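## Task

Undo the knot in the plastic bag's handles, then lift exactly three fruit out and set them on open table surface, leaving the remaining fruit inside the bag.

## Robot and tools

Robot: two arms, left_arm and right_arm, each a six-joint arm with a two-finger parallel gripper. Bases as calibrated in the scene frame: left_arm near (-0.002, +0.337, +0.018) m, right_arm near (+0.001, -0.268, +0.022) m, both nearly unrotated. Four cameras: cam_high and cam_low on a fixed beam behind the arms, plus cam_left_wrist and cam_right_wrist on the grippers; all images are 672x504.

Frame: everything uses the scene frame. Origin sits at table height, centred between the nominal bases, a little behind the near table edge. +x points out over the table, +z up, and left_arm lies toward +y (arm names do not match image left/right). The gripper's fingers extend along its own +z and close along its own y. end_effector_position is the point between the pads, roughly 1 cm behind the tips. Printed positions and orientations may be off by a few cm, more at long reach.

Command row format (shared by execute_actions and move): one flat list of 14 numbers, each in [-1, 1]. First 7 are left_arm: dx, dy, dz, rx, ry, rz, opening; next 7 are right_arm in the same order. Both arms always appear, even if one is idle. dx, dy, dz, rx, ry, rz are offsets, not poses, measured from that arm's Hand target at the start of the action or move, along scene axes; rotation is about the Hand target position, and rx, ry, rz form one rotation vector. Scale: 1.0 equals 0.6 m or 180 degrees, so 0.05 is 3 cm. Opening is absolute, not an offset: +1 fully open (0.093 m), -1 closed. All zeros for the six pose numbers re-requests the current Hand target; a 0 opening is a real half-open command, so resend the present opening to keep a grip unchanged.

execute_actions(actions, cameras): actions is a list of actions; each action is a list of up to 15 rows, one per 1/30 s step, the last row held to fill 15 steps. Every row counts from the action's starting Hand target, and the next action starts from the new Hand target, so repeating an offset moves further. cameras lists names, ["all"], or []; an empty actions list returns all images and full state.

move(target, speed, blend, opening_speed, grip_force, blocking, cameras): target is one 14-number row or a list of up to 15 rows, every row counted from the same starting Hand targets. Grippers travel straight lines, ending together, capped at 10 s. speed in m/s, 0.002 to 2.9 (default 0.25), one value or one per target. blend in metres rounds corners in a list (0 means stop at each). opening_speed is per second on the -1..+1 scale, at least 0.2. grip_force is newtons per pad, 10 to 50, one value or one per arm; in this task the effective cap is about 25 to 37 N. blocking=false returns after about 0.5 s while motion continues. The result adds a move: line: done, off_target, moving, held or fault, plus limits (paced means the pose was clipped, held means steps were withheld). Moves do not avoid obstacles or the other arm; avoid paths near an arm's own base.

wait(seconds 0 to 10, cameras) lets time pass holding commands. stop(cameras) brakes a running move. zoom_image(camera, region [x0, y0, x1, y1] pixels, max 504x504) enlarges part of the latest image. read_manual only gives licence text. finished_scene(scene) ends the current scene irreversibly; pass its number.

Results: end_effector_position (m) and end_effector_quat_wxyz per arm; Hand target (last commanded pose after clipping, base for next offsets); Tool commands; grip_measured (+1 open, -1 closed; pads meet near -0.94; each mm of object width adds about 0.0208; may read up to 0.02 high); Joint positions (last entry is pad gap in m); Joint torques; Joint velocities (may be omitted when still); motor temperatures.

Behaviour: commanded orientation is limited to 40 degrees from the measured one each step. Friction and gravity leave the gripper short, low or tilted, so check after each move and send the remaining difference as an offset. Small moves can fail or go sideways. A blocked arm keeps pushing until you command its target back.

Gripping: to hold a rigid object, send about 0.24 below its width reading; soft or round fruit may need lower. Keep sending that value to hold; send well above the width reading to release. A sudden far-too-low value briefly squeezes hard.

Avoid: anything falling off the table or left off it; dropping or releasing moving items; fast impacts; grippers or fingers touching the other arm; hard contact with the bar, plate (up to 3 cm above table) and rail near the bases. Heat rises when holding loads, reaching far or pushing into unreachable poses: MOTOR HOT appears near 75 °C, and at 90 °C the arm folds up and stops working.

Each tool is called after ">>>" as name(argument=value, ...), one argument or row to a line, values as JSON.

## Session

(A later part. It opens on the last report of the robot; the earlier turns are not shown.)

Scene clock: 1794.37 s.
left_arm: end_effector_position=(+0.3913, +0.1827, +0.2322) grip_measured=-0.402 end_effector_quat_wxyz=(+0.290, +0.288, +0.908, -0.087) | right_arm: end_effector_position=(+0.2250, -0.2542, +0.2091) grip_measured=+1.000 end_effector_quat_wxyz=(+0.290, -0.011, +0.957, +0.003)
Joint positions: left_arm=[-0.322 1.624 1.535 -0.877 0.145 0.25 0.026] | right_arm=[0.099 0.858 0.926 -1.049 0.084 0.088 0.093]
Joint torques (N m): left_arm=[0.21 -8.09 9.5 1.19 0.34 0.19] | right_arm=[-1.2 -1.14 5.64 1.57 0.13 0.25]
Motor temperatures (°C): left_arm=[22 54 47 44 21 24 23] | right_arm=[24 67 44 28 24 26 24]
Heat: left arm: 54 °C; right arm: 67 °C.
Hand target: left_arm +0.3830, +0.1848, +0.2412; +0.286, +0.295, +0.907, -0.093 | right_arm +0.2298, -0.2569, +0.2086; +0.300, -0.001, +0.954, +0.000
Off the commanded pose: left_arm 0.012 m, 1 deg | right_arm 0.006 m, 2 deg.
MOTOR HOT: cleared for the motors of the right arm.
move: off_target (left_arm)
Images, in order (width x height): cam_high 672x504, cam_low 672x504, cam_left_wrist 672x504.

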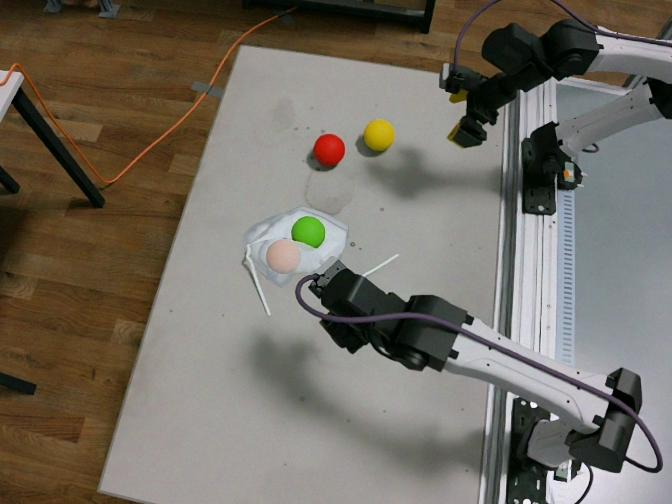

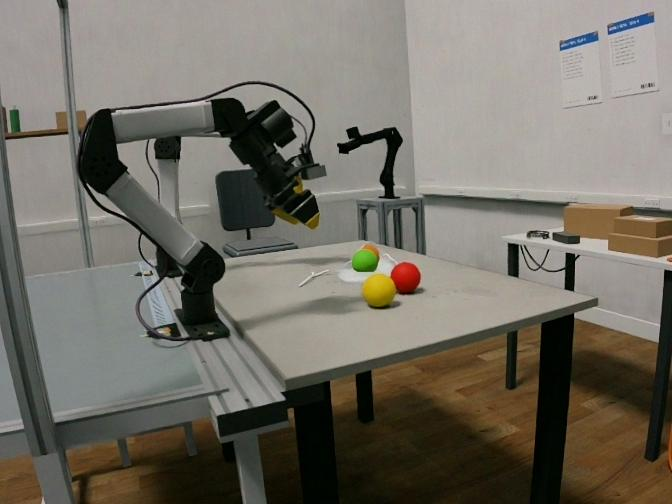

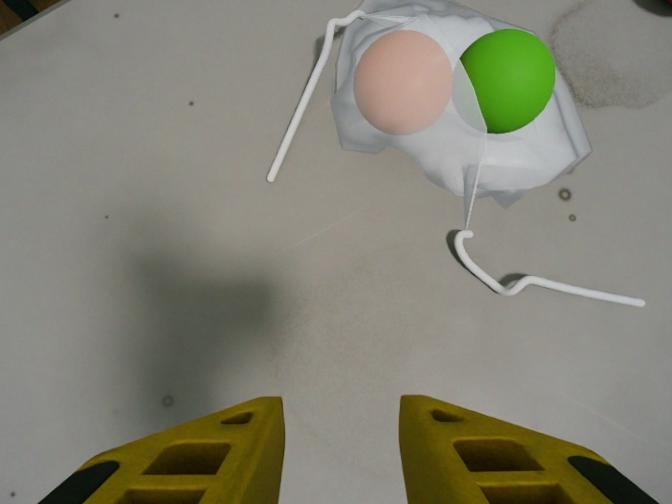

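>>> move(
  target=[
    [0,0,0,0,0,0,-0.4, 0.2837,0.1948,0.0,-0.0657,0.0330,0.2274,1.0],
    [0,0,0,0,0,0,-0.4, 0.4073,0.3667,-0.1143,-0.1313,0.0659,0.4547,1.0],
  ],
  speed=[0.25,0.15],
  blend=[0.04,0],
  cameras=["cam_right_wrist","cam_left_wrist"],
)

Scene clock: 1819.63 s.
left_arm: end_effector_position=(+0.3912, +0.1827, +0.2321) grip_measured=-0.402 end_effector_quat_wxyz=(+0.290, +0.288, +0.908, -0.087) | right_arm: end_effector_position=(+0.4781, -0.0442, +0.1462) grip_measured=+1.000 end_effector_quat_wxyz=(+0.139, -0.667, +0.732, +0.007)
Joint positions: left_arm=[-0.322 1.624 1.535 -0.878 0.145 0.25 0.026] | right_arm=[0.375 2.456 2.526 -1.381 -0.078 -1.051 0.093]
Joint torques (N m): left_arm=[0.17 -8.18 9.42 1.15 0.35 0.18] | right_arm=[0.72 -11.3 8.9 0.49 -0.24 0.05]
Motor temperatures (°C): left_arm=[22 51 51 40 22 24 22] | right_arm=[24 57 44 30 24 26 24]
Heat: left arm: 51 °C; right arm: 57 °C.
Hand target: left_arm +0.3829, +0.1848, +0.2411; +0.286, +0.295, +0.907, -0.093 | right_arm +0.4742, -0.0368, +0.1400; +0.129, -0.676, +0.725, +0.016
Off the commanded pose: left_arm 0.012 m, 1 deg | right_arm 0.010 m, 2 deg.
move: off_target (left_arm)
Images, in order (width x height): cam_left_wrist 672x504, cam_right_wrist 672x504.

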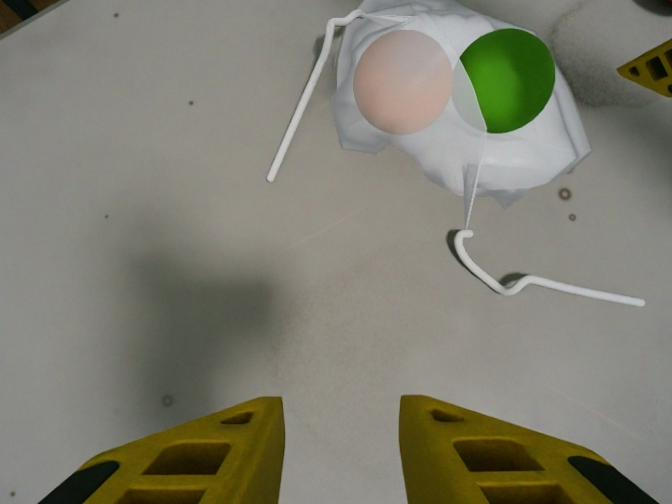

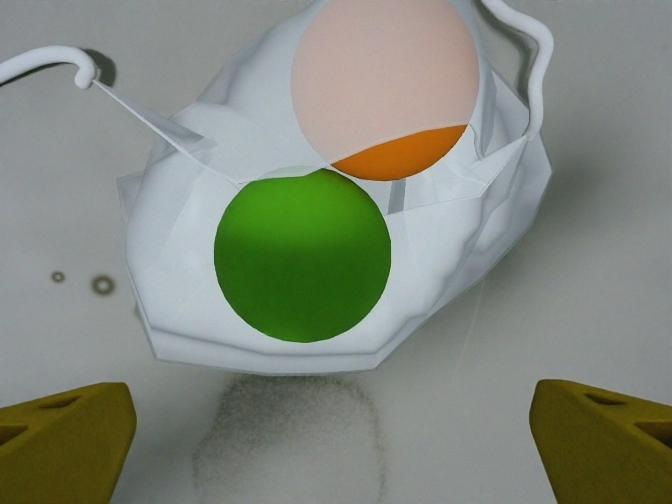

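>>> move(
  target=[
    [0,0,0,0,0,0,-0.4, -0.0025,0.0113,-0.0875,0,0,0,1.0],
  ],
  speed=0.08,
  cameras=["cam_right_wrist"],
)

Scene clock: 1829.03 s.
left_arm: end_effector_position=(+0.3912, +0.1827, +0.2321) grip_measured=-0.402 end_effector_quat_wxyz=(+0.290, +0.288, +0.908, -0.087) | right_arm: end_effector_position=(+0.4726, -0.0388, +0.0751) grip_measured=+1.000 end_effector_quat_wxyz=(+0.110, -0.672, +0.732, +0.017)
Joint positions: left_arm=[-0.322 1.624 1.535 -0.878 0.145 0.25 0.026] | right_arm=[0.386 2.456 2.252 -1.169 -0.078 -1.051 0.093]
Joint torques (N m): left_arm=[0.21 -8.13 9.43 1.16 0.36 0.18] | right_arm=[0.88 -16.13 5.24 0.81 -0.19 0.19]
Motor temperatures (°C): left_arm=[22 50 51 40 22 24 22] | right_arm=[24 57 45 29 24 26 24]
Heat: left arm: 51 °C; right arm: 57 °C.
Hand target: left_arm +0.3829, +0.1848, +0.2411; +0.286, +0.295, +0.907, -0.093 | right_arm +0.4727, -0.0300, +0.0875; -0.130, +0.676, -0.725, -0.016
Off the commanded pose: left_arm 0.012 m, 1 deg | right_arm 0.015 m, 2 deg.
move: off_target (left_arm, right_arm)
Images, in order (width x height): cam_right_wrist 672x504.

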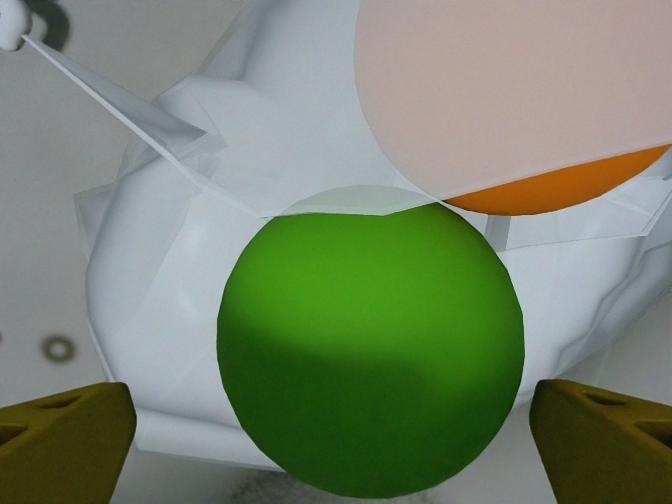

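>>> move(
  target=[
    [0,0,0,0,0,0,-0.4, 0.0188,0.0133,-0.0158,0,0,0,1.0],
    [0,0,0,0,0,0,-0.4, 0.0222,0.009,-0.055,0,0,0,1.0],
  ],
  speed=[0.04,0.05],
  cameras=["cam_right_wrist"],
)

Scene clock: 1845.60 s.
left_arm: end_effector_position=(+0.3912, +0.1827, +0.2321) grip_measured=-0.402 end_effector_quat_wxyz=(+0.290, +0.288, +0.908, -0.087) | right_arm: end_effector_position=(+0.4868, -0.0294, +0.0709) grip_measured=+1.000 end_effector_quat_wxyz=(+0.135, -0.673, +0.728, +0.009)
Joint positions: left_arm=[-0.322 1.624 1.535 -0.878 0.145 0.25 0.026] | right_arm=[0.391 2.481 2.268 -1.107 -0.078 -1.051 0.093]
Joint torques (N m): left_arm=[0.2 -8.17 9.4 1.17 0.35 0.19] | right_arm=[0.17 -11.73 5.65 0.87 -0.22 0.11]
Motor temperatures (°C): left_arm=[22 49 52 39 22 24 22] | right_arm=[24 63 43 28 24 26 24]
Heat: left arm: 52 °C; right arm: 63 °C.
Hand target: left_arm +0.3829, +0.1848, +0.2411; +0.286, +0.295, +0.907, -0.093 | right_arm +0.4859, -0.0245, +0.0544; -0.129, +0.676, -0.725, -0.016
Off the commanded pose: left_arm 0.012 m, 1 deg | right_arm 0.017 m, 1 deg.
move: off_target (left_arm, right_arm)
Images, in order (width x height): cam_right_wrist 672x504.

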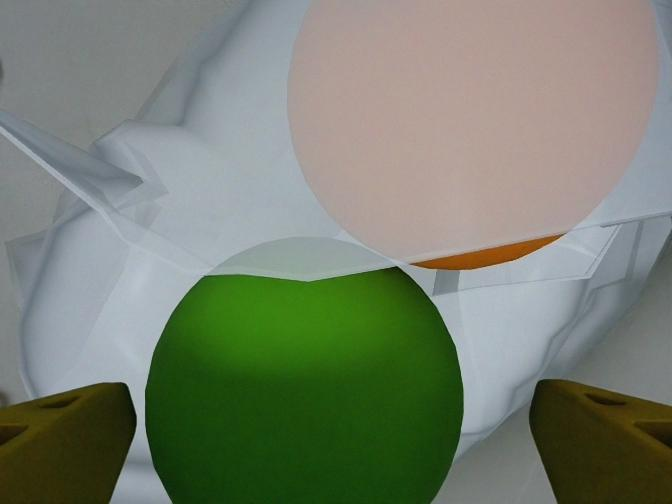

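>>> move(
  target=[
    [0,0,0,0,0,0,-0.4, -0.009,-0.0075,-0.012,0,0,0,1.0],
  ],
  speed=0.05,
  cameras=["cam_right_wrist"],
)

Scene clock: 1852.80 s.
left_arm: end_effector_position=(+0.3912, +0.1827, +0.2321) grip_measured=-0.402 end_effector_quat_wxyz=(+0.290, +0.288, +0.908, -0.087) | right_arm: end_effector_position=(+0.4790, -0.0324, +0.0459) grip_measured=+1.000 end_effector_quat_wxyz=(+0.119, -0.674, +0.729, +0.014)
Joint positions: left_arm=[-0.322 1.624 1.535 -0.878 0.145 0.25 0.026] | right_arm=[0.391 2.481 2.177 -1.049 -0.078 -1.051 0.093]
Joint torques (N m): left_arm=[0.17 -8.09 9.46 1.16 0.34 0.18] | right_arm=[-0.09 -14.49 5.39 0.85 -0.19 0.1]
Motor temperatures (°C): left_arm=[22 49 52 38 22 24 22] | right_arm=[24 65 43 28 24 26 24]
Heat: left arm: 52 °C; right arm: 65 °C.
Hand target: left_arm +0.3829, +0.1848, +0.2411; +0.286, +0.295, +0.907, -0.093 | right_arm +0.4804, -0.0290, +0.0472; -0.129, +0.676, -0.725, -0.016
Off the commanded pose: left_arm 0.012 m, 1 deg | right_arm 0.004 m, 1 deg.
move: off_target (left_arm)
Images, in order (width x height): cam_right_wrist 672x504.

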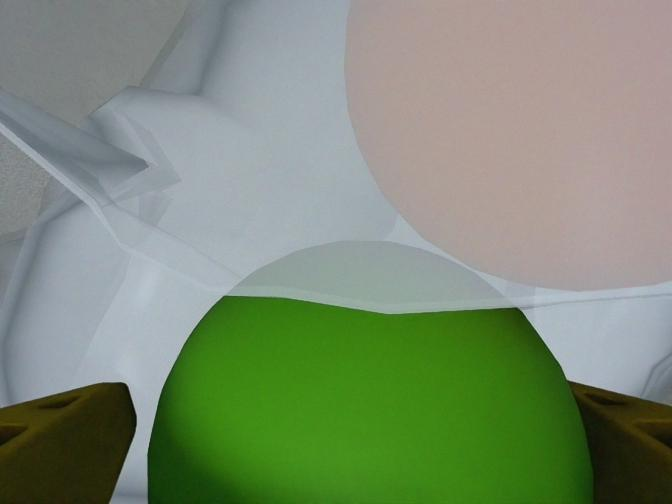

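>>> move(
  target=[
    [0,0,0,0,0,0,-0.4, 0.005,0,0.004,0,0,0,0.5],
    [0,0,0,0,0,0,-0.4, 0.005,0,0.004,0,0,0,0.15],
  ],
  speed=0.04,
  cameras=["cam_right_wrist"],
)

Scene clock: 1859.63 s.
left_arm: end_effector_position=(+0.3912, +0.1827, +0.2321) grip_measured=-0.402 end_effector_quat_wxyz=(+0.290, +0.288, +0.908, -0.087) | right_arm: end_effector_position=(+0.4793, -0.0321, +0.0460) grip_measured=+0.262 end_effector_quat_wxyz=(+0.120, -0.674, +0.729, +0.015)
Joint positions: left_arm=[-0.322 1.624 1.535 -0.878 0.145 0.25 0.026] | right_arm=[0.391 2.481 2.177 -1.048 -0.08 -1.051 0.058]
Joint torques (N m): left_arm=[0.2 -8.2 9.43 1.17 0.36 0.18] | right_arm=[-0.57 -13.52 8.34 0.68 -0.18 0.1]
Motor temperatures (°C): left_arm=[22 48 53 38 22 24 22] | right_arm=[24 69 43 28 24 26 24]
Heat: left arm: 53 °C; right arm: 69 °C.
Hand target: left_arm +0.3829, +0.1848, +0.2411; +0.286, +0.295, +0.907, -0.093 | right_arm +0.4835, -0.0290, +0.0496; -0.129, +0.676, -0.725, -0.016
Off the commanded pose: left_arm 0.012 m, 1 deg | right_arm 0.006 m, 1 deg.
move: off_target (left_arm)
Images, in order (width x height): cam_right_wrist 672x504.

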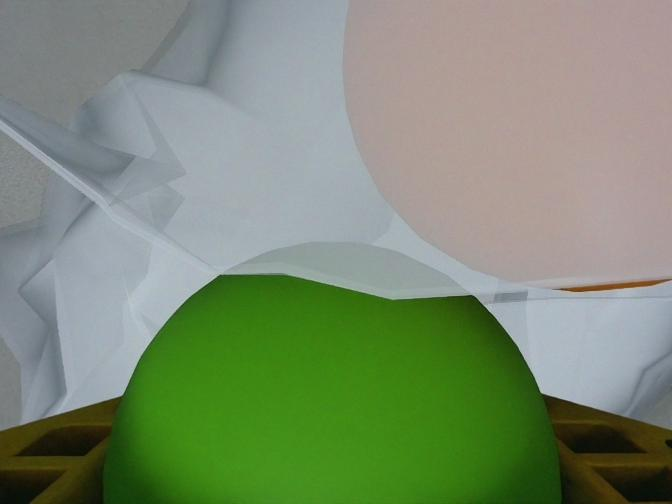

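>>> move(
  target=[
    [0,0,0,0,0,0,-0.4, -0.008,-0.075,0.03,0,0,0,0.15],
    [0,0,0,0,0,0,-0.4, -0.05,-0.14,0.2,0,0,0,0.15],
  ],
  speed=[0.06,0.12],
  blend=[0.02,0],
  cameras=["cam_right_wrist","cam_left_wrist"],
)

Scene clock: 1873.63 s.
left_arm: end_effector_position=(+0.3912, +0.1827, +0.2321) grip_measured=-0.402 end_effector_quat_wxyz=(+0.290, +0.288, +0.908, -0.087) | right_arm: end_effector_position=(+0.4530, -0.1131, +0.1408) grip_measured=+0.262 end_effector_quat_wxyz=(+0.102, -0.675, +0.731, +0.022)
Joint positions: left_arm=[-0.322 1.624 1.535 -0.878 0.145 0.25 0.026] | right_arm=[0.255 2.258 2.178 -1.322 -0.106 -1.185 0.058]
Joint torques (N m): left_arm=[0.17 -8.18 9.47 1.16 0.35 0.2] | right_arm=[-0.72 -15.98 8.92 0.34 -0.29 0.05]
Motor temperatures (°C): left_arm=[22 48 53 38 22 24 22] | right_arm=[24 73 43 28 24 26 24]
Heat: left arm: 53 °C; right arm: 73 °C.
Hand target: left_arm +0.3829, +0.1848, +0.2411; +0.286, +0.295, +0.907, -0.093 | right_arm +0.4535, -0.1131, +0.1697; -0.129, +0.676, -0.725, -0.016
Off the commanded pose: left_arm 0.012 m, 1 deg | right_arm 0.029 m, 3 deg.
move: off_target (left_arm, right_arm)
Images, in order (width x height): cam_left_wrist 672x504, cam_right_wrist 672x504.

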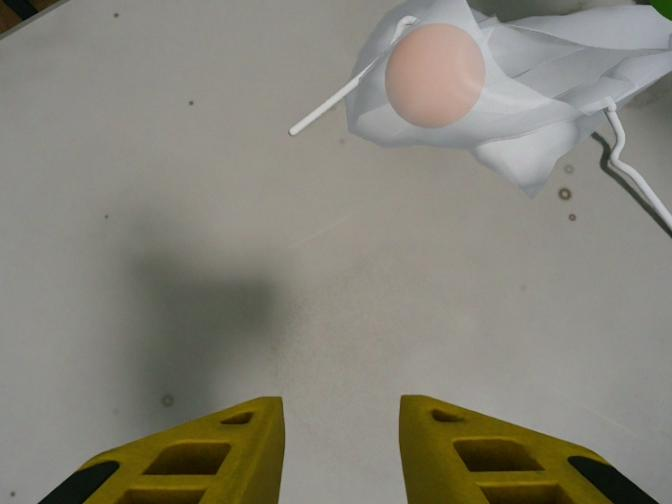

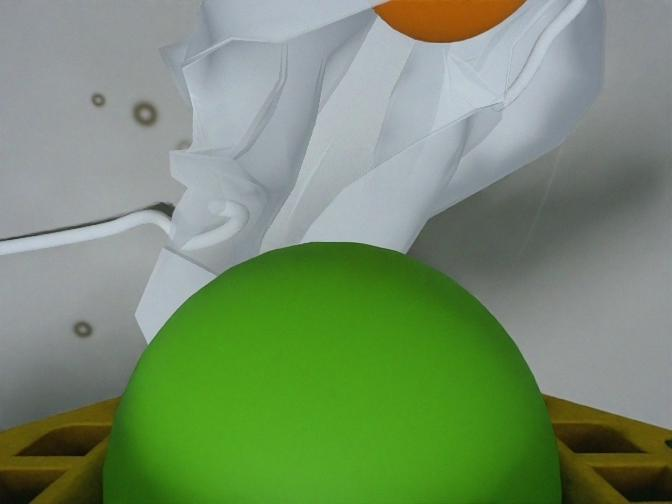

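>>> move(
  target=[
    [0,0,0,0,0,0,-0.4, 0,0,-0.18,0,0,0,0.15],
  ],
  speed=0.1,
  cameras=["cam_right_wrist","cam_low"],
)

>>> zoom_image(
  camera="cam_low",
  region=[280, 200, 480, 330],
)

Scene clock: 1886.17 s.
left_arm: end_effector_position=(+0.3912, +0.1827, +0.2321) grip_measured=-0.402 end_effector_quat_wxyz=(+0.290, +0.288, +0.908, -0.087) | right_arm: end_effector_position=(+0.4497, -0.1141, +0.0485) grip_measured=+0.262 end_effector_quat_wxyz=(+0.107, -0.675, +0.730, +0.020)
Joint positions: left_arm=[-0.322 1.624 1.535 -0.878 0.145 0.25 0.026] | right_arm=[0.25 2.245 1.785 -0.934 -0.108 -1.191 0.058]
Joint torques (N m): left_arm=[0.13 -8.2 9.44 1.18 0.35 0.19] | right_arm=[-0.73 -15.27 5.27 0.78 -0.28 0.06]
Motor temperatures (°C): left_arm=[22 48 53 37 22 24 22] | right_arm=[24 76 45 27 24 26 25]
Heat: left arm: 53 °C; right arm: 76 °C. Fold the right arm in close to its base, or ease its load, before you think long.
Hand target: left_arm +0.3829, +0.1848, +0.2411; +0.286, +0.295, +0.907, -0.093 | right_arm +0.4535, -0.1131, +0.0618; -0.129, +0.676, -0.725, -0.016
Off the commanded pose: left_arm 0.012 m, 1 deg | right_arm 0.014 m, 3 deg.
MOTOR HOT: joint 2 (shoulder) of the right arm reports 76 °C; the controller's stop level is 90 °C. To cool a motor, set the load down, stop pushing, or move to a pose that needs little force.
move: off_target (left_arm, right_arm)
Images, in order (width x height): cam_low 672x504, cam_right_wrist 672x504.

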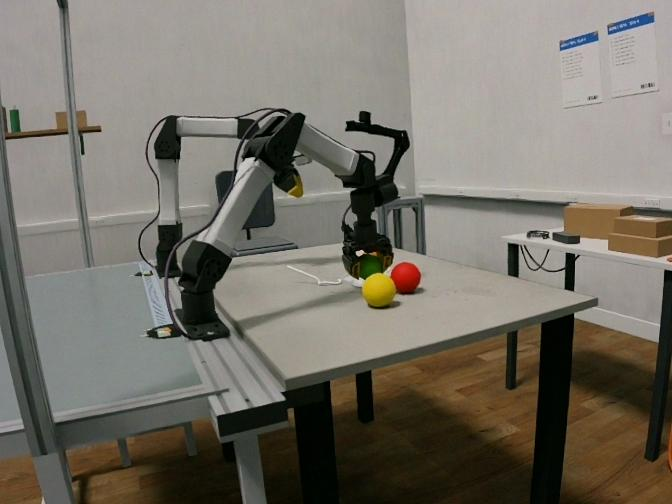

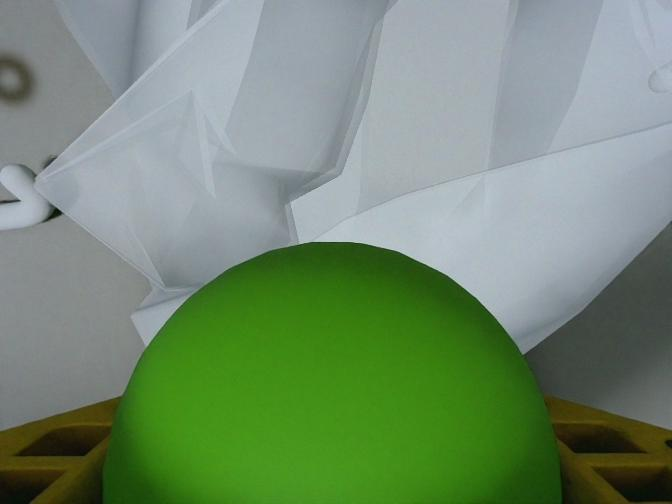

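Scaled by 2.520 from the camera's 672x504 image, which has a finer 960x720 frame.

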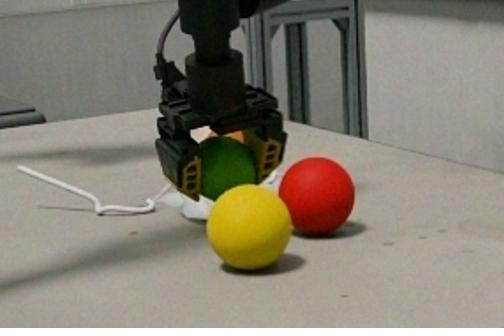

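>>> move(
  target=[
    [0,0,0,0,0,0,-0.4, -0.004,0,-0.022,0,0,0,0.15],
    [0,0,0,0,0,0,-0.4, -0.004,0,-0.022,0,0,0,1.0],
  ],
  speed=0.04,
  cameras=["cam_right_wrist"],
)

Scene clock: 1890.47 s.
left_arm: end_effector_position=(+0.3912, +0.1827, +0.2321) grip_measured=-0.402 end_effector_quat_wxyz=(+0.290, +0.288, +0.908, -0.087) | right_arm: end_effector_position=(+0.4521, -0.1126, +0.0418) grip_measured=+1.000 end_effector_quat_wxyz=(+0.121, -0.674, +0.728, +0.015)
Joint positions: left_arm=[-0.322 1.624 1.535 -0.878 0.145 0.25 0.026] | right_arm=[0.25 2.234 1.734 -0.863 -0.111 -1.191 0.093]
Joint torques (N m): left_arm=[0.2 -8.12 9.43 1.16 0.34 0.17] | right_arm=[-0.65 -13.94 5.29 0.6 -0.21 0.05]
Motor temperatures (°C): left_arm=[22 48 53 37 22 24 22] | right_arm=[24 77 44 27 24 26 25]
Heat: left arm: 53 °C; right arm: 77 °C. Fold the right arm in close to its base, or ease its load, before you think long.
Hand target: left_arm +0.3829, +0.1848, +0.2411; +0.286, +0.295, +0.907, -0.093 | right_arm +0.4510, -0.1131, +0.0485; -0.129, +0.676, -0.726, -0.016
Off the commanded pose: left_arm 0.012 m, 1 deg | right_arm 0.007 m, 1 deg.
MOTOR HOT: still on. Joint 2 (shoulder) of the right arm reports 77 °C.
move: off_target (left_arm)
Images, in order (width x height): cam_right_wrist 672x504.

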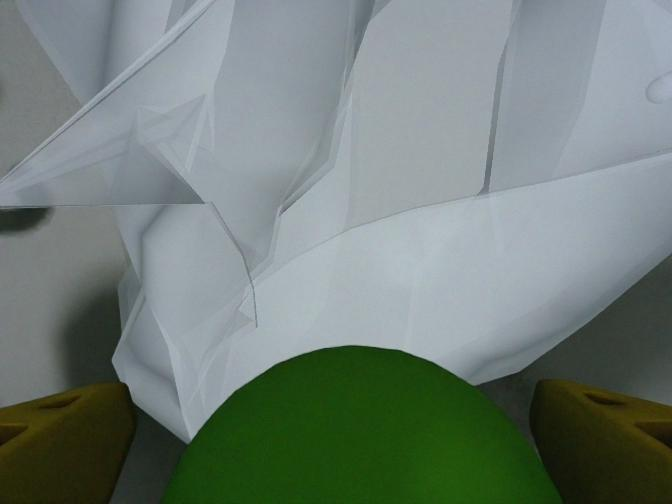

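>>> move(
  target=[
    [0,0,0,0,0,0,-0.4, -0.025,-0.05,0.2,0,0,0,1.0],
    [0,0,0,0,0,0,-0.4, -0.3687,-0.2397,0.2668,0.1313,-0.0659,-0.4547,1.0],
  ],
  speed=[0.1,0.25],
  blend=[0.03,0],
  cameras=["cam_high","cam_left_wrist","cam_right_wrist"],
)

>>> zoom_image(
  camera="cam_high",
  region=[210, 90, 430, 300],
)

Scene clock: 1899.27 s.
left_arm: end_effector_position=(+0.3912, +0.1827, +0.2321) grip_measured=-0.402 end_effector_quat_wxyz=(+0.290, +0.288, +0.908, -0.087) | right_arm: end_effector_position=(+0.2386, -0.2526, +0.2181) grip_measured=+1.000 end_effector_quat_wxyz=(+0.320, -0.009, +0.947, +0.007)
Joint positions: left_arm=[-0.322 1.624 1.535 -0.878 0.145 0.25 0.026] | right_arm=[0.098 0.861 0.927 -0.981 0.084 0.087 0.093]
Joint torques (N m): left_arm=[0.2 -8.2 9.44 1.17 0.36 0.18] | right_arm=[-0.99 -1.5 5.86 1.05 0.17 0.21]
Motor temperatures (°C): left_arm=[22 48 53 37 22 24 22] | right_arm=[24 76 44 27 24 26 24]
Heat: left arm: 53 °C; right arm: 76 °C. Fold the right arm in close to its base, or ease its load, before you think long.
Hand target: left_arm +0.3829, +0.1848, +0.2411; +0.286, +0.295, +0.907, -0.093 | right_arm +0.2299, -0.2570, +0.2085; +0.300, -0.001, +0.954, +0.000
Off the commanded pose: left_arm 0.012 m, 1 deg | right_arm 0.014 m, 3 deg.
MOTOR HOT: still on. Joint 2 (shoulder) of the right arm reports 76 °C.
move: off_target (left_arm, right_arm)
Images, in order (width x height): cam_high 672x504, cam_left_wrist 672x504, cam_right_wrist 672x504.

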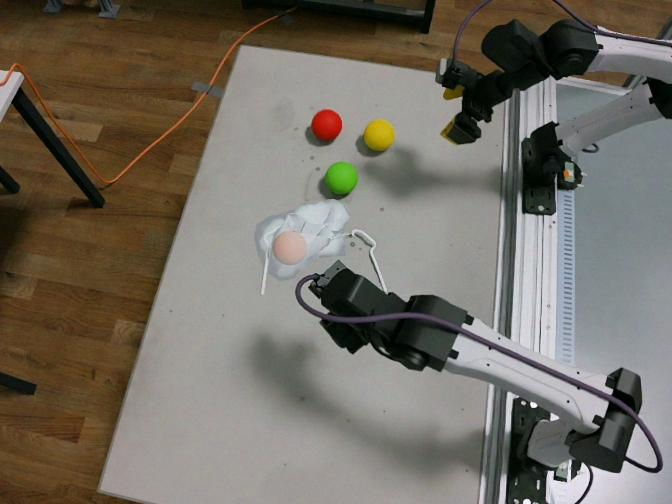

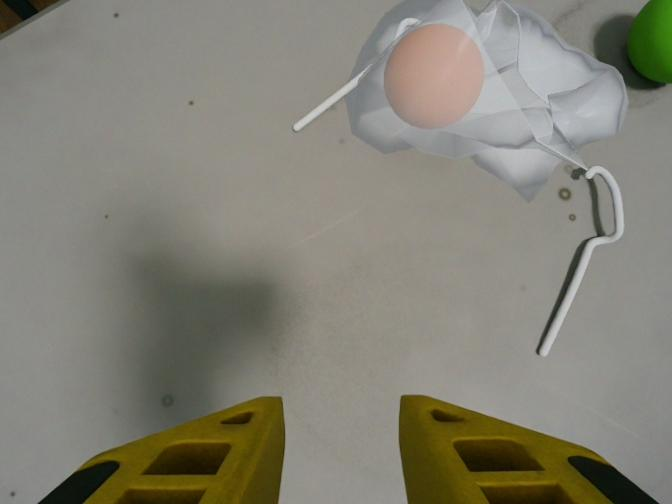

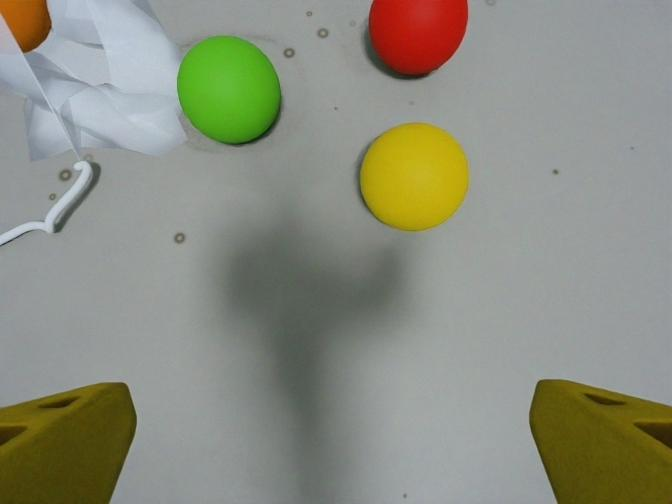

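Scaled by 2.291 from the camera's 672x504 image, which has a finer 960x720 frame.

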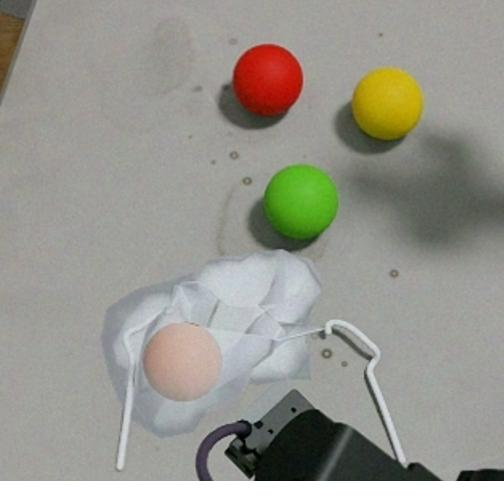

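>>> zoom_image(
  camera="cam_right_wrist",
  region=[0, 0, 320, 240],
)

>>> zoom_image(
  camera="cam_left_wrist",
  region=[330, 0, 672, 250],
)

Scaled by 1.575 from the camera's 672x504 image, which has a finer 960x720 frame.

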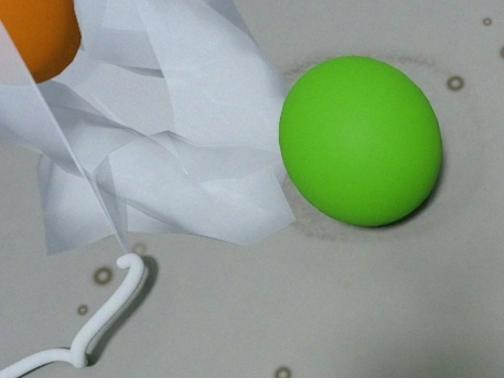

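Scaled by 1.474 from the camera's 672x504 image, which has a finer 960x720 frame.

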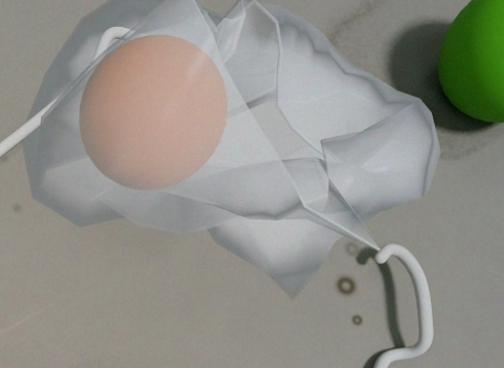

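>>> move(
  target=[
    [0,0,0,0,0,0,-0.4, 0.323,0.1167,-0.1225,-0.0571,0.1003,0.3286,1.0],
  ],
  speed=0.2,
  cameras=["cam_right_wrist","cam_high"],
)

Scene clock: 1922.77 s.
left_arm: end_effector_position=(+0.3912, +0.1827, +0.2321) grip_measured=-0.402 end_effector_quat_wxyz=(+0.290, +0.288, +0.908, -0.087) | right_arm: end_effector_position=(+0.4229, -0.1943, +0.1353) grip_measured=+1.000 end_effector_quat_wxyz=(+0.117, -0.485, +0.865, +0.057)
Joint positions: left_arm=[-0.322 1.624 1.535 -0.878 0.145 0.25 0.026] | right_arm=[0.066 2.006 1.76 -1.146 -0.176 -0.899 0.093]
Joint torques (N m): left_arm=[0.21 -8.13 9.37 1.16 0.34 0.2] | right_arm=[0.76 -8.81 9.13 0.37 -0.27 0.07]
Motor temperatures (°C): left_arm=[22 47 53 36 22 24 22] | right_arm=[24 61 43 28 24 26 24]
Heat: left arm: 53 °C; right arm: 61 °C.
Hand target: left_arm +0.3829, +0.1848, +0.2411; +0.286, +0.295, +0.907, -0.093 | right_arm +0.4237, -0.1869, +0.1351; +0.113, -0.494, +0.859, +0.066
Off the commanded pose: left_arm 0.012 m, 1 deg | right_arm 0.007 m, 2 deg.
MOTOR HOT: cleared for the motors of the right arm.
move: off_target (left_arm)
Images, in order (width x height): cam_high 672x504, cam_right_wrist 672x504.

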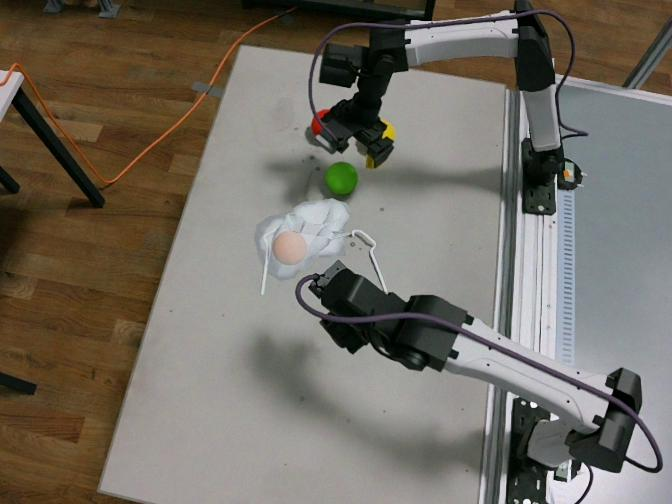

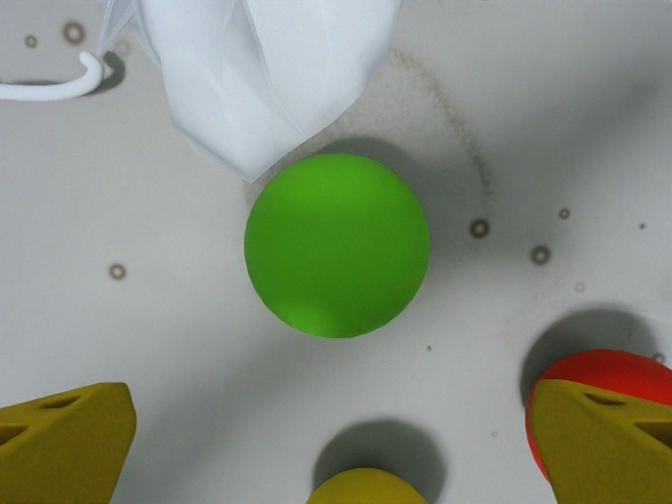

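>>> move(
  target=[
    [0,0,0,0,0,0,-0.4, 0.0108,0.0183,-0.0783,0,0,0,1.0],
  ],
  speed=0.08,
  cameras=["cam_right_wrist"],
)

Scene clock: 1930.20 s.
left_arm: end_effector_position=(+0.3912, +0.1827, +0.2321) grip_measured=-0.402 end_effector_quat_wxyz=(+0.290, +0.288, +0.908, -0.087) | right_arm: end_effector_position=(+0.4302, -0.1830, +0.0980) grip_measured=+1.000 end_effector_quat_wxyz=(+0.116, -0.493, +0.860, +0.059)
Joint positions: left_arm=[-0.322 1.624 1.535 -0.878 0.145 0.25 0.026] | right_arm=[0.088 2.057 1.686 -1.023 -0.176 -0.896 0.093]
Joint torques (N m): left_arm=[0.27 -8.14 9.4 1.17 0.36 0.18] | right_arm=[0.68 -9.13 5.39 0.74 -0.28 0.2]
Motor temperatures (°C): left_arm=[22 47 54 36 22 24 22] | right_arm=[24 60 43 28 24 26 24]
Heat: left arm: 54 °C; right arm: 60 °C.
Hand target: left_arm +0.3829, +0.1848, +0.2411; +0.286, +0.295, +0.907, -0.093 | right_arm +0.4301, -0.1760, +0.0880; +0.113, -0.494, +0.859, +0.066
Off the commanded pose: left_arm 0.012 m, 1 deg | right_arm 0.012 m, 1 deg.
move: off_target (left_arm, right_arm)
Images, in order (width x height): cam_right_wrist 672x504.

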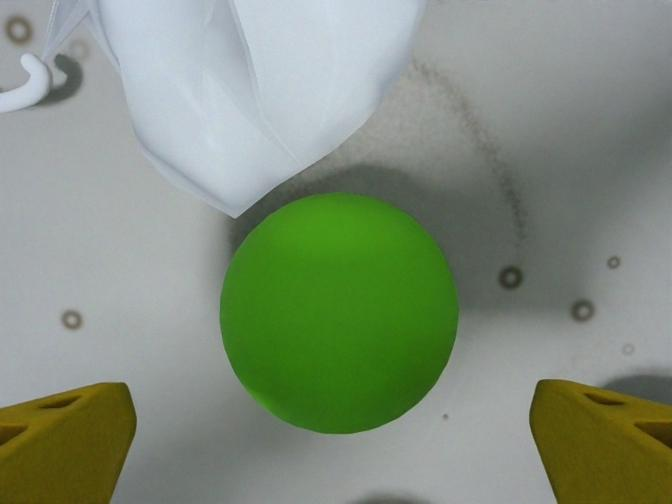

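>>> move(
  target=[
    [0,0,0,0,0,0,-0.4, 0.0107,0.0075,-0.0683,0,0,0,1.0],
  ],
  speed=0.06,
  cameras=["cam_right_wrist"],
)

Scene clock: 1940.63 s.
left_arm: end_effector_position=(+0.3912, +0.1827, +0.2321) grip_measured=-0.402 end_effector_quat_wxyz=(+0.290, +0.288, +0.908, -0.087) | right_arm: end_effector_position=(+0.4381, -0.1784, +0.0582) grip_measured=+1.000 end_effector_quat_wxyz=(+0.118, -0.493, +0.860, +0.059)
Joint positions: left_arm=[-0.322 1.624 1.535 -0.878 0.145 0.25 0.026] | right_arm=[0.094 2.119 1.619 -0.89 -0.176 -0.89 0.093]
Joint torques (N m): left_arm=[0.23 -8.14 9.47 1.16 0.35 0.17] | right_arm=[0.72 -9.46 5.45 0.74 -0.28 0.2]
Motor temperatures (°C): left_arm=[22 47 54 36 22 24 22] | right_arm=[24 60 42 28 24 26 24]
Heat: left arm: 54 °C; right arm: 60 °C.
Hand target: left_arm +0.3829, +0.1848, +0.2411; +0.286, +0.295, +0.907, -0.093 | right_arm +0.4366, -0.1714, +0.0471; +0.113, -0.494, +0.859, +0.066
Off the commanded pose: left_arm 0.012 m, 1 deg | right_arm 0.013 m, 1 deg.
move: off_target (left_arm, right_arm)
Images, in order (width x height): cam_right_wrist 672x504.

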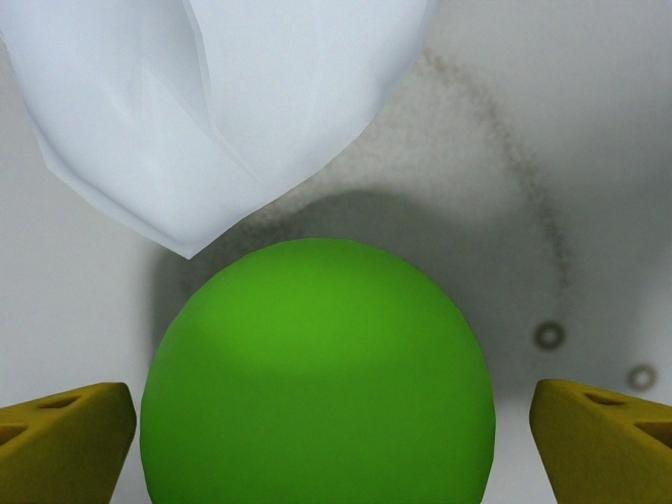

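>>> move(
  target=[
    [0,0,0,0,0,0,-0.4, -0.006,0.004,-0.008,0,0,0,1.0],
    [0,0,0,0,0,0,-0.4, -0.006,0.004,-0.008,0,0,0,0.5],
    [0,0,0,0,0,0,-0.4, -0.006,0.004,-0.008,0,0,0,0.15],
  ],
  speed=0.04,
  cameras=["cam_right_wrist"],
)

Scene clock: 1946.33 s.
left_arm: end_effector_position=(+0.3912, +0.1827, +0.2321) grip_measured=-0.402 end_effector_quat_wxyz=(+0.290, +0.288, +0.908, -0.087) | right_arm: end_effector_position=(+0.4349, -0.1754, +0.0513) grip_measured=+0.271 end_effector_quat_wxyz=(+0.116, -0.493, +0.860, +0.060)
Joint positions: left_arm=[-0.322 1.624 1.535 -0.878 0.145 0.25 0.026] | right_arm=[0.101 2.119 1.591 -0.864 -0.176 -0.883 0.058]
Joint torques (N m): left_arm=[0.17 -8.06 9.44 1.17 0.36 0.18] | right_arm=[0.72 -10 5.22 0.75 -0.28 0.15]
Motor temperatures (°C): left_arm=[22 47 54 36 22 24 22] | right_arm=[24 59 42 28 24 26 24]
Heat: left arm: 54 °C; right arm: 59 °C.
Hand target: left_arm +0.3829, +0.1848, +0.2411; +0.286, +0.295, +0.907, -0.093 | right_arm +0.4329, -0.1690, +0.0423; +0.113, -0.494, +0.859, +0.066
Off the commanded pose: left_arm 0.012 m, 1 deg | right_arm 0.011 m, 1 deg.
move: off_target (left_arm, right_arm); target 2's new opening was sent with right_arm's hand 0.011 m and 1 deg from that target; target 3's new opening was sent with right_arm's hand 0.011 m and 1 deg from that target
Images, in order (width x height): cam_right_wrist 672x504.

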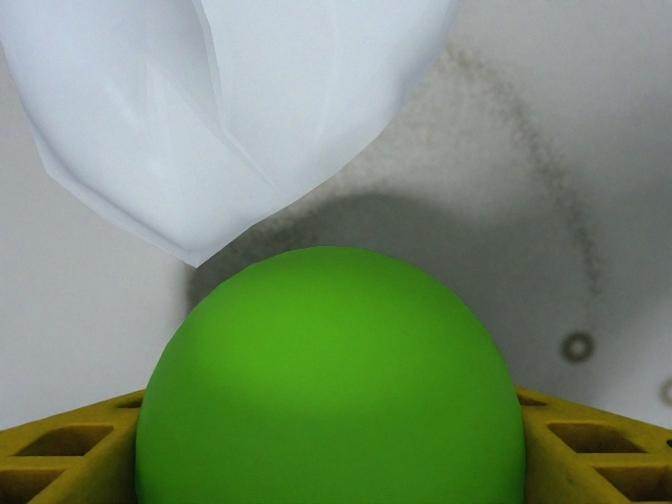

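>>> move(
  target=[
    [0,0,0,0,0,0,-0.4, 0,-0.015,0.11,0,0,0,0.15],
    [0,0,0,0,0,0,-0.4, -0.2132,-0.008,0.1,0,0,0,0.15],
  ],
  speed=[0.1,0.18],
  blend=[0.03,0],
  cameras=["cam_right_wrist","cam_high"],
)

Scene clock: 1953.07 s.
left_arm: end_effector_position=(+0.3912, +0.1827, +0.2321) grip_measured=-0.402 end_effector_quat_wxyz=(+0.290, +0.288, +0.908, -0.087) | right_arm: end_effector_position=(+0.3037, -0.1766, +0.0969) grip_measured=+0.271 end_effector_quat_wxyz=(+0.096, -0.494, +0.861, +0.072)
Joint positions: left_arm=[-0.322 1.624 1.535 -0.878 0.145 0.25 0.026] | right_arm=[0.161 1.631 1.135 -0.931 -0.176 -0.826 0.058]
Joint torques (N m): left_arm=[0.23 -8.17 9.51 1.16 0.34 0.19] | right_arm=[0.4 -9.26 5.16 0.69 -0.18 0.23]
Motor temperatures (°C): left_arm=[22 47 54 36 22 24 22] | right_arm=[24 59 42 27 24 26 24]
Heat: left arm: 54 °C; right arm: 59 °C.
Hand target: left_arm +0.3829, +0.1848, +0.2411; +0.286, +0.295, +0.907, -0.093 | right_arm +0.3051, -0.1738, +0.1023; +0.113, -0.494, +0.859, +0.066
Off the commanded pose: left_arm 0.012 m, 1 deg | right_arm 0.006 m, 2 deg.
move: off_target (left_arm)
Images, in order (width x height): cam_high 672x504, cam_right_wrist 672x504.

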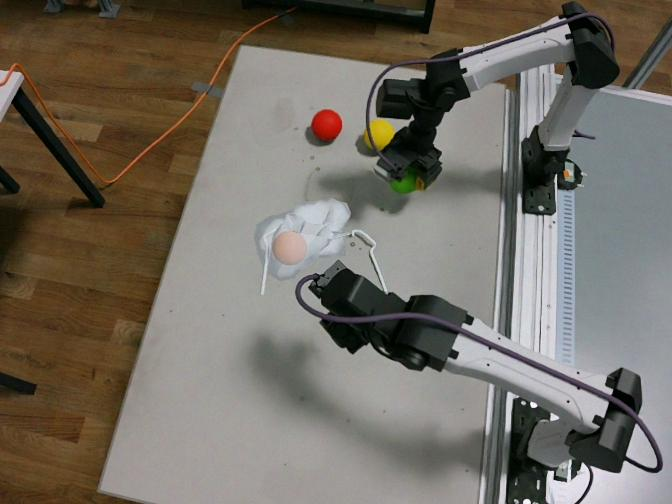

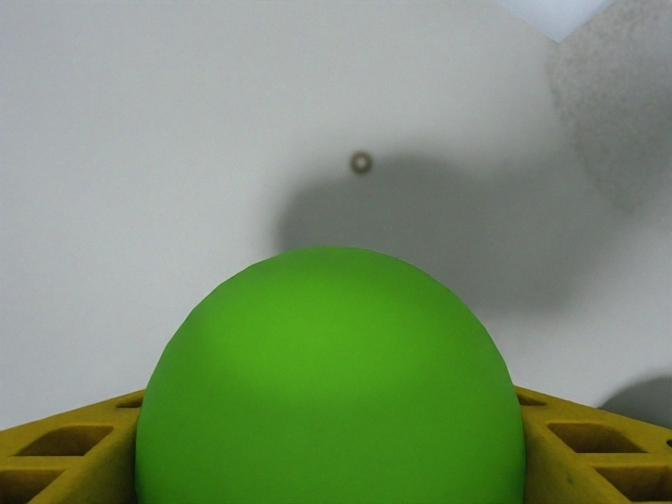

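>>> move(
  target=[
    [0,0,0,0,0,0,-0.4, 0,0,-0.055,0,0,0,0.15],
    [0,0,0,0,0,0,-0.4, 0,0,-0.072,0,0,0,0.15],
  ],
  speed=[0.08,0.03],
  cameras=["cam_right_wrist"],
)

>>> move(
  target=[
    [0,0,0,0,0,0,-0.4, 0,0,-0.012,0,0,0,0.15],
  ],
  speed=0.025,
  cameras=["cam_right_wrist"],
)

Scene clock: 1957.83 s.
left_arm: end_effector_position=(+0.3912, +0.1827, +0.2321) grip_measured=-0.402 end_effector_quat_wxyz=(+0.290, +0.288, +0.908, -0.087) | right_arm: end_effector_position=(+0.3047, -0.1757, +0.0653) grip_measured=+0.271 end_effector_quat_wxyz=(+0.114, -0.495, +0.859, +0.066)
Joint positions: left_arm=[-0.322 1.624 1.535 -0.878 0.145 0.25 0.026] | right_arm=[0.161 1.644 1.01 -0.755 -0.176 -0.826 0.058]
Joint torques (N m): left_arm=[0.2 -8.16 9.47 1.16 0.36 0.19] | right_arm=[0.23 -5.64 5.12 0.79 -0.11 0.23]
Motor temperatures (°C): left_arm=[22 47 54 36 22 24 22] | right_arm=[24 59 42 27 24 26 24]
Heat: left arm: 54 °C; right arm: 59 °C.
Hand target: left_arm +0.3829, +0.1848, +0.2411; +0.286, +0.295, +0.907, -0.093 | right_arm +0.3050, -0.1738, +0.0590; +0.113, -0.494, +0.859, +0.066
Off the commanded pose: left_arm 0.012 m, 1 deg | right_arm 0.007 m, 0 deg.
move: off_target (left_arm)
Images, in order (width x height): cam_right_wrist 672x504.

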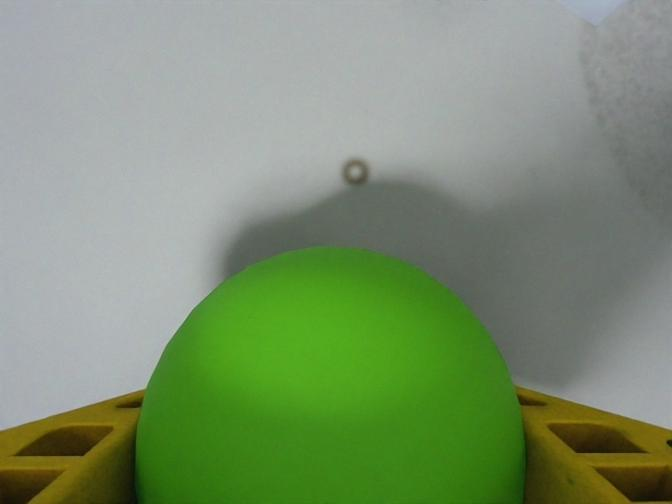

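Scene clock: 1958.80 s.
left_arm: end_effector_position=(+0.3912, +0.1827, +0.2321) grip_measured=-0.402 end_effector_quat_wxyz=(+0.290, +0.288, +0.908, -0.087) | right_arm: end_effector_position=(+0.3050, -0.1755, +0.0585) grip_measured=+0.271 end_effector_quat_wxyz=(+0.115, -0.495, +0.859, +0.066)
Joint positions: left_arm=[-0.322 1.624 1.535 -0.878 0.145 0.25 0.026] | right_arm=[0.161 1.655 0.993 -0.725 -0.176 -0.826 0.058]
Joint torques (N m): left_arm=[0.2 -8.12 9.46 1.15 0.34 0.17] | right_arm=[0.18 -5.75 5.11 0.79 -0.18 0.21]
Motor temperatures (°C): left_arm=[22 47 54 36 22 24 22] | right_arm=[24 59 42 27 24 26 24]
Heat: left arm: 54 °C; right arm: 59 °C.
Hand target: left_arm +0.3829, +0.1848, +0.2411; +0.286, +0.295, +0.907, -0.093 | right_arm +0.3051, -0.1738, +0.0519; +0.113, -0.494, +0.859, +0.066
Off the commanded pose: left_arm 0.012 m, 1 deg | right_arm 0.007 m, 0 deg.
move: off_target (left_arm)
Images, in order (width x height): cam_right_wrist 672x504.

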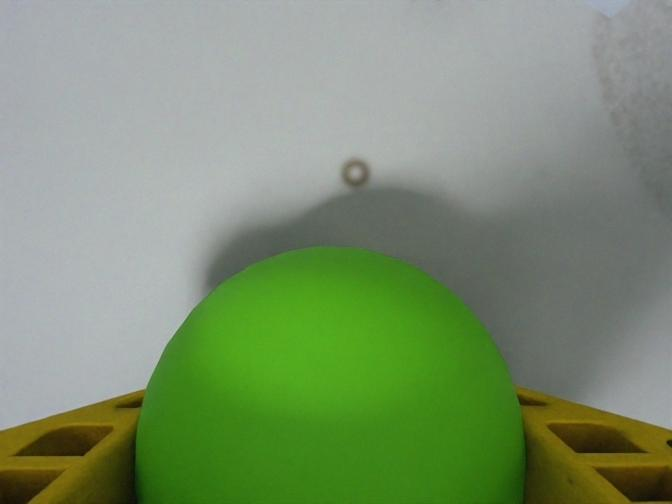

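>>> move(
  target=[
    [0,0,0,0,0,0,-0.4, 0,0,-0.010,0,0,0,0.15],
  ],
  speed=0.025,
)

>>> move(
  target=[
    [0,0,0,0,0,0,-0.4, 0,0,-0.008,0,0,0,0.15],
  ],
  speed=0.025,
  cameras=["cam_right_wrist"],
)

Scene clock: 1961.93 s.
left_arm: end_effector_position=(+0.3912, +0.1827, +0.2321) grip_measured=-0.402 end_effector_quat_wxyz=(+0.290, +0.288, +0.908, -0.087) | right_arm: end_effector_position=(+0.3051, -0.1753, +0.0524) grip_measured=+0.271 end_effector_quat_wxyz=(+0.115, -0.495, +0.859, +0.066)
Joint positions: left_arm=[-0.322 1.624 1.535 -0.878 0.145 0.25 0.026] | right_arm=[0.161 1.666 0.978 -0.7 -0.176 -0.826 0.058]
Joint torques (N m): left_arm=[0.17 -8.1 9.4 1.17 0.35 0.2] | right_arm=[0.08 -5.75 5.01 0.8 -0.14 0.14]
Motor temperatures (°C): left_arm=[22 47 54 35 22 24 22] | right_arm=[24 58 41 27 24 26 24]
Heat: left arm: 54 °C; right arm: 58 °C.
Hand target: left_arm +0.3829, +0.1848, +0.2411; +0.286, +0.295, +0.907, -0.093 | right_arm +0.3051, -0.1738, +0.0459; +0.113, -0.494, +0.859, +0.066
Off the commanded pose: left_arm 0.012 m, 1 deg | right_arm 0.007 m, 0 deg.
move: off_target (left_arm)

Scene clock: 1962.63 s.
left_arm: end_effector_position=(+0.3912, +0.1827, +0.2321) grip_measured=-0.402 end_effector_quat_wxyz=(+0.290, +0.288, +0.908, -0.087) | right_arm: end_effector_position=(+0.3056, -0.1752, +0.0497) grip_measured=+0.271 end_effector_quat_wxyz=(+0.116, -0.495, +0.859, +0.066)
Joint positions: left_arm=[-0.322 1.624 1.535 -0.878 0.145 0.25 0.026] | right_arm=[0.161 1.67 0.97 -0.685 -0.176 -0.826 0.058]
Joint torques (N m): left_arm=[0.27 -8.1 9.43 1.14 0.36 0.19] | right_arm=[0.12 -5.38 4.78 0.82 -0.15 0.16]
Motor temperatures (°C): left_arm=[22 47 54 35 22 24 22] | right_arm=[24 58 41 27 24 26 25]
Heat: left arm: 54 °C; right arm: 58 °C.
Hand target: left_arm +0.3829, +0.1848, +0.2411; +0.286, +0.295, +0.907, -0.093 | right_arm +0.3051, -0.1738, +0.0411; +0.113, -0.494, +0.859, +0.066
Off the commanded pose: left_arm 0.012 m, 1 deg | right_arm 0.009 m, 0 deg.
move: off_target (left_arm)
Images, in order (width x height): cam_right_wrist 672x504.

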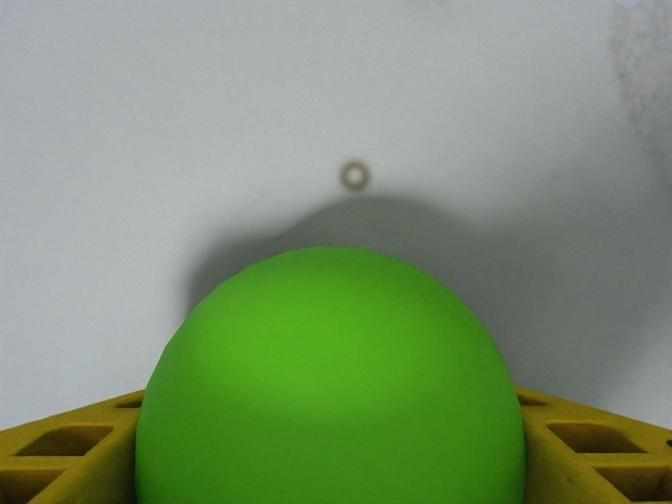

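>>> move(
  target=[
    [0,0,0,0,0,0,-0.4, 0,0,-0.008,0,0,0,0.15],
  ],
  speed=0.025,
)

Scene clock: 1965.73 s.
left_arm: end_effector_position=(+0.3912, +0.1827, +0.2321) grip_measured=-0.402 end_effector_quat_wxyz=(+0.290, +0.288, +0.908, -0.087) | right_arm: end_effector_position=(+0.3057, -0.1751, +0.0488) grip_measured=+0.271 end_effector_quat_wxyz=(+0.118, -0.495, +0.859, +0.066)
Joint positions: left_arm=[-0.322 1.624 1.535 -0.878 0.145 0.25 0.026] | right_arm=[0.161 1.67 0.965 -0.678 -0.176 -0.826 0.058]
Joint torques (N m): left_arm=[0.21 -8.14 9.52 1.17 0.36 0.18] | right_arm=[0.1 -4.72 4.23 0.94 -0.14 0.19]
Motor temperatures (°C): left_arm=[22 47 54 35 22 24 22] | right_arm=[24 57 41 27 24 26 25]
Heat: left arm: 54 °C; right arm: 57 °C.
Hand target: left_arm +0.3829, +0.1848, +0.2411; +0.286, +0.295, +0.907, -0.093 | right_arm +0.3050, -0.1738, +0.0363; +0.113, -0.494, +0.859, +0.066
Off the commanded pose: left_arm 0.012 m, 1 deg | right_arm 0.013 m, 1 deg.
move: off_target (left_arm, right_arm)


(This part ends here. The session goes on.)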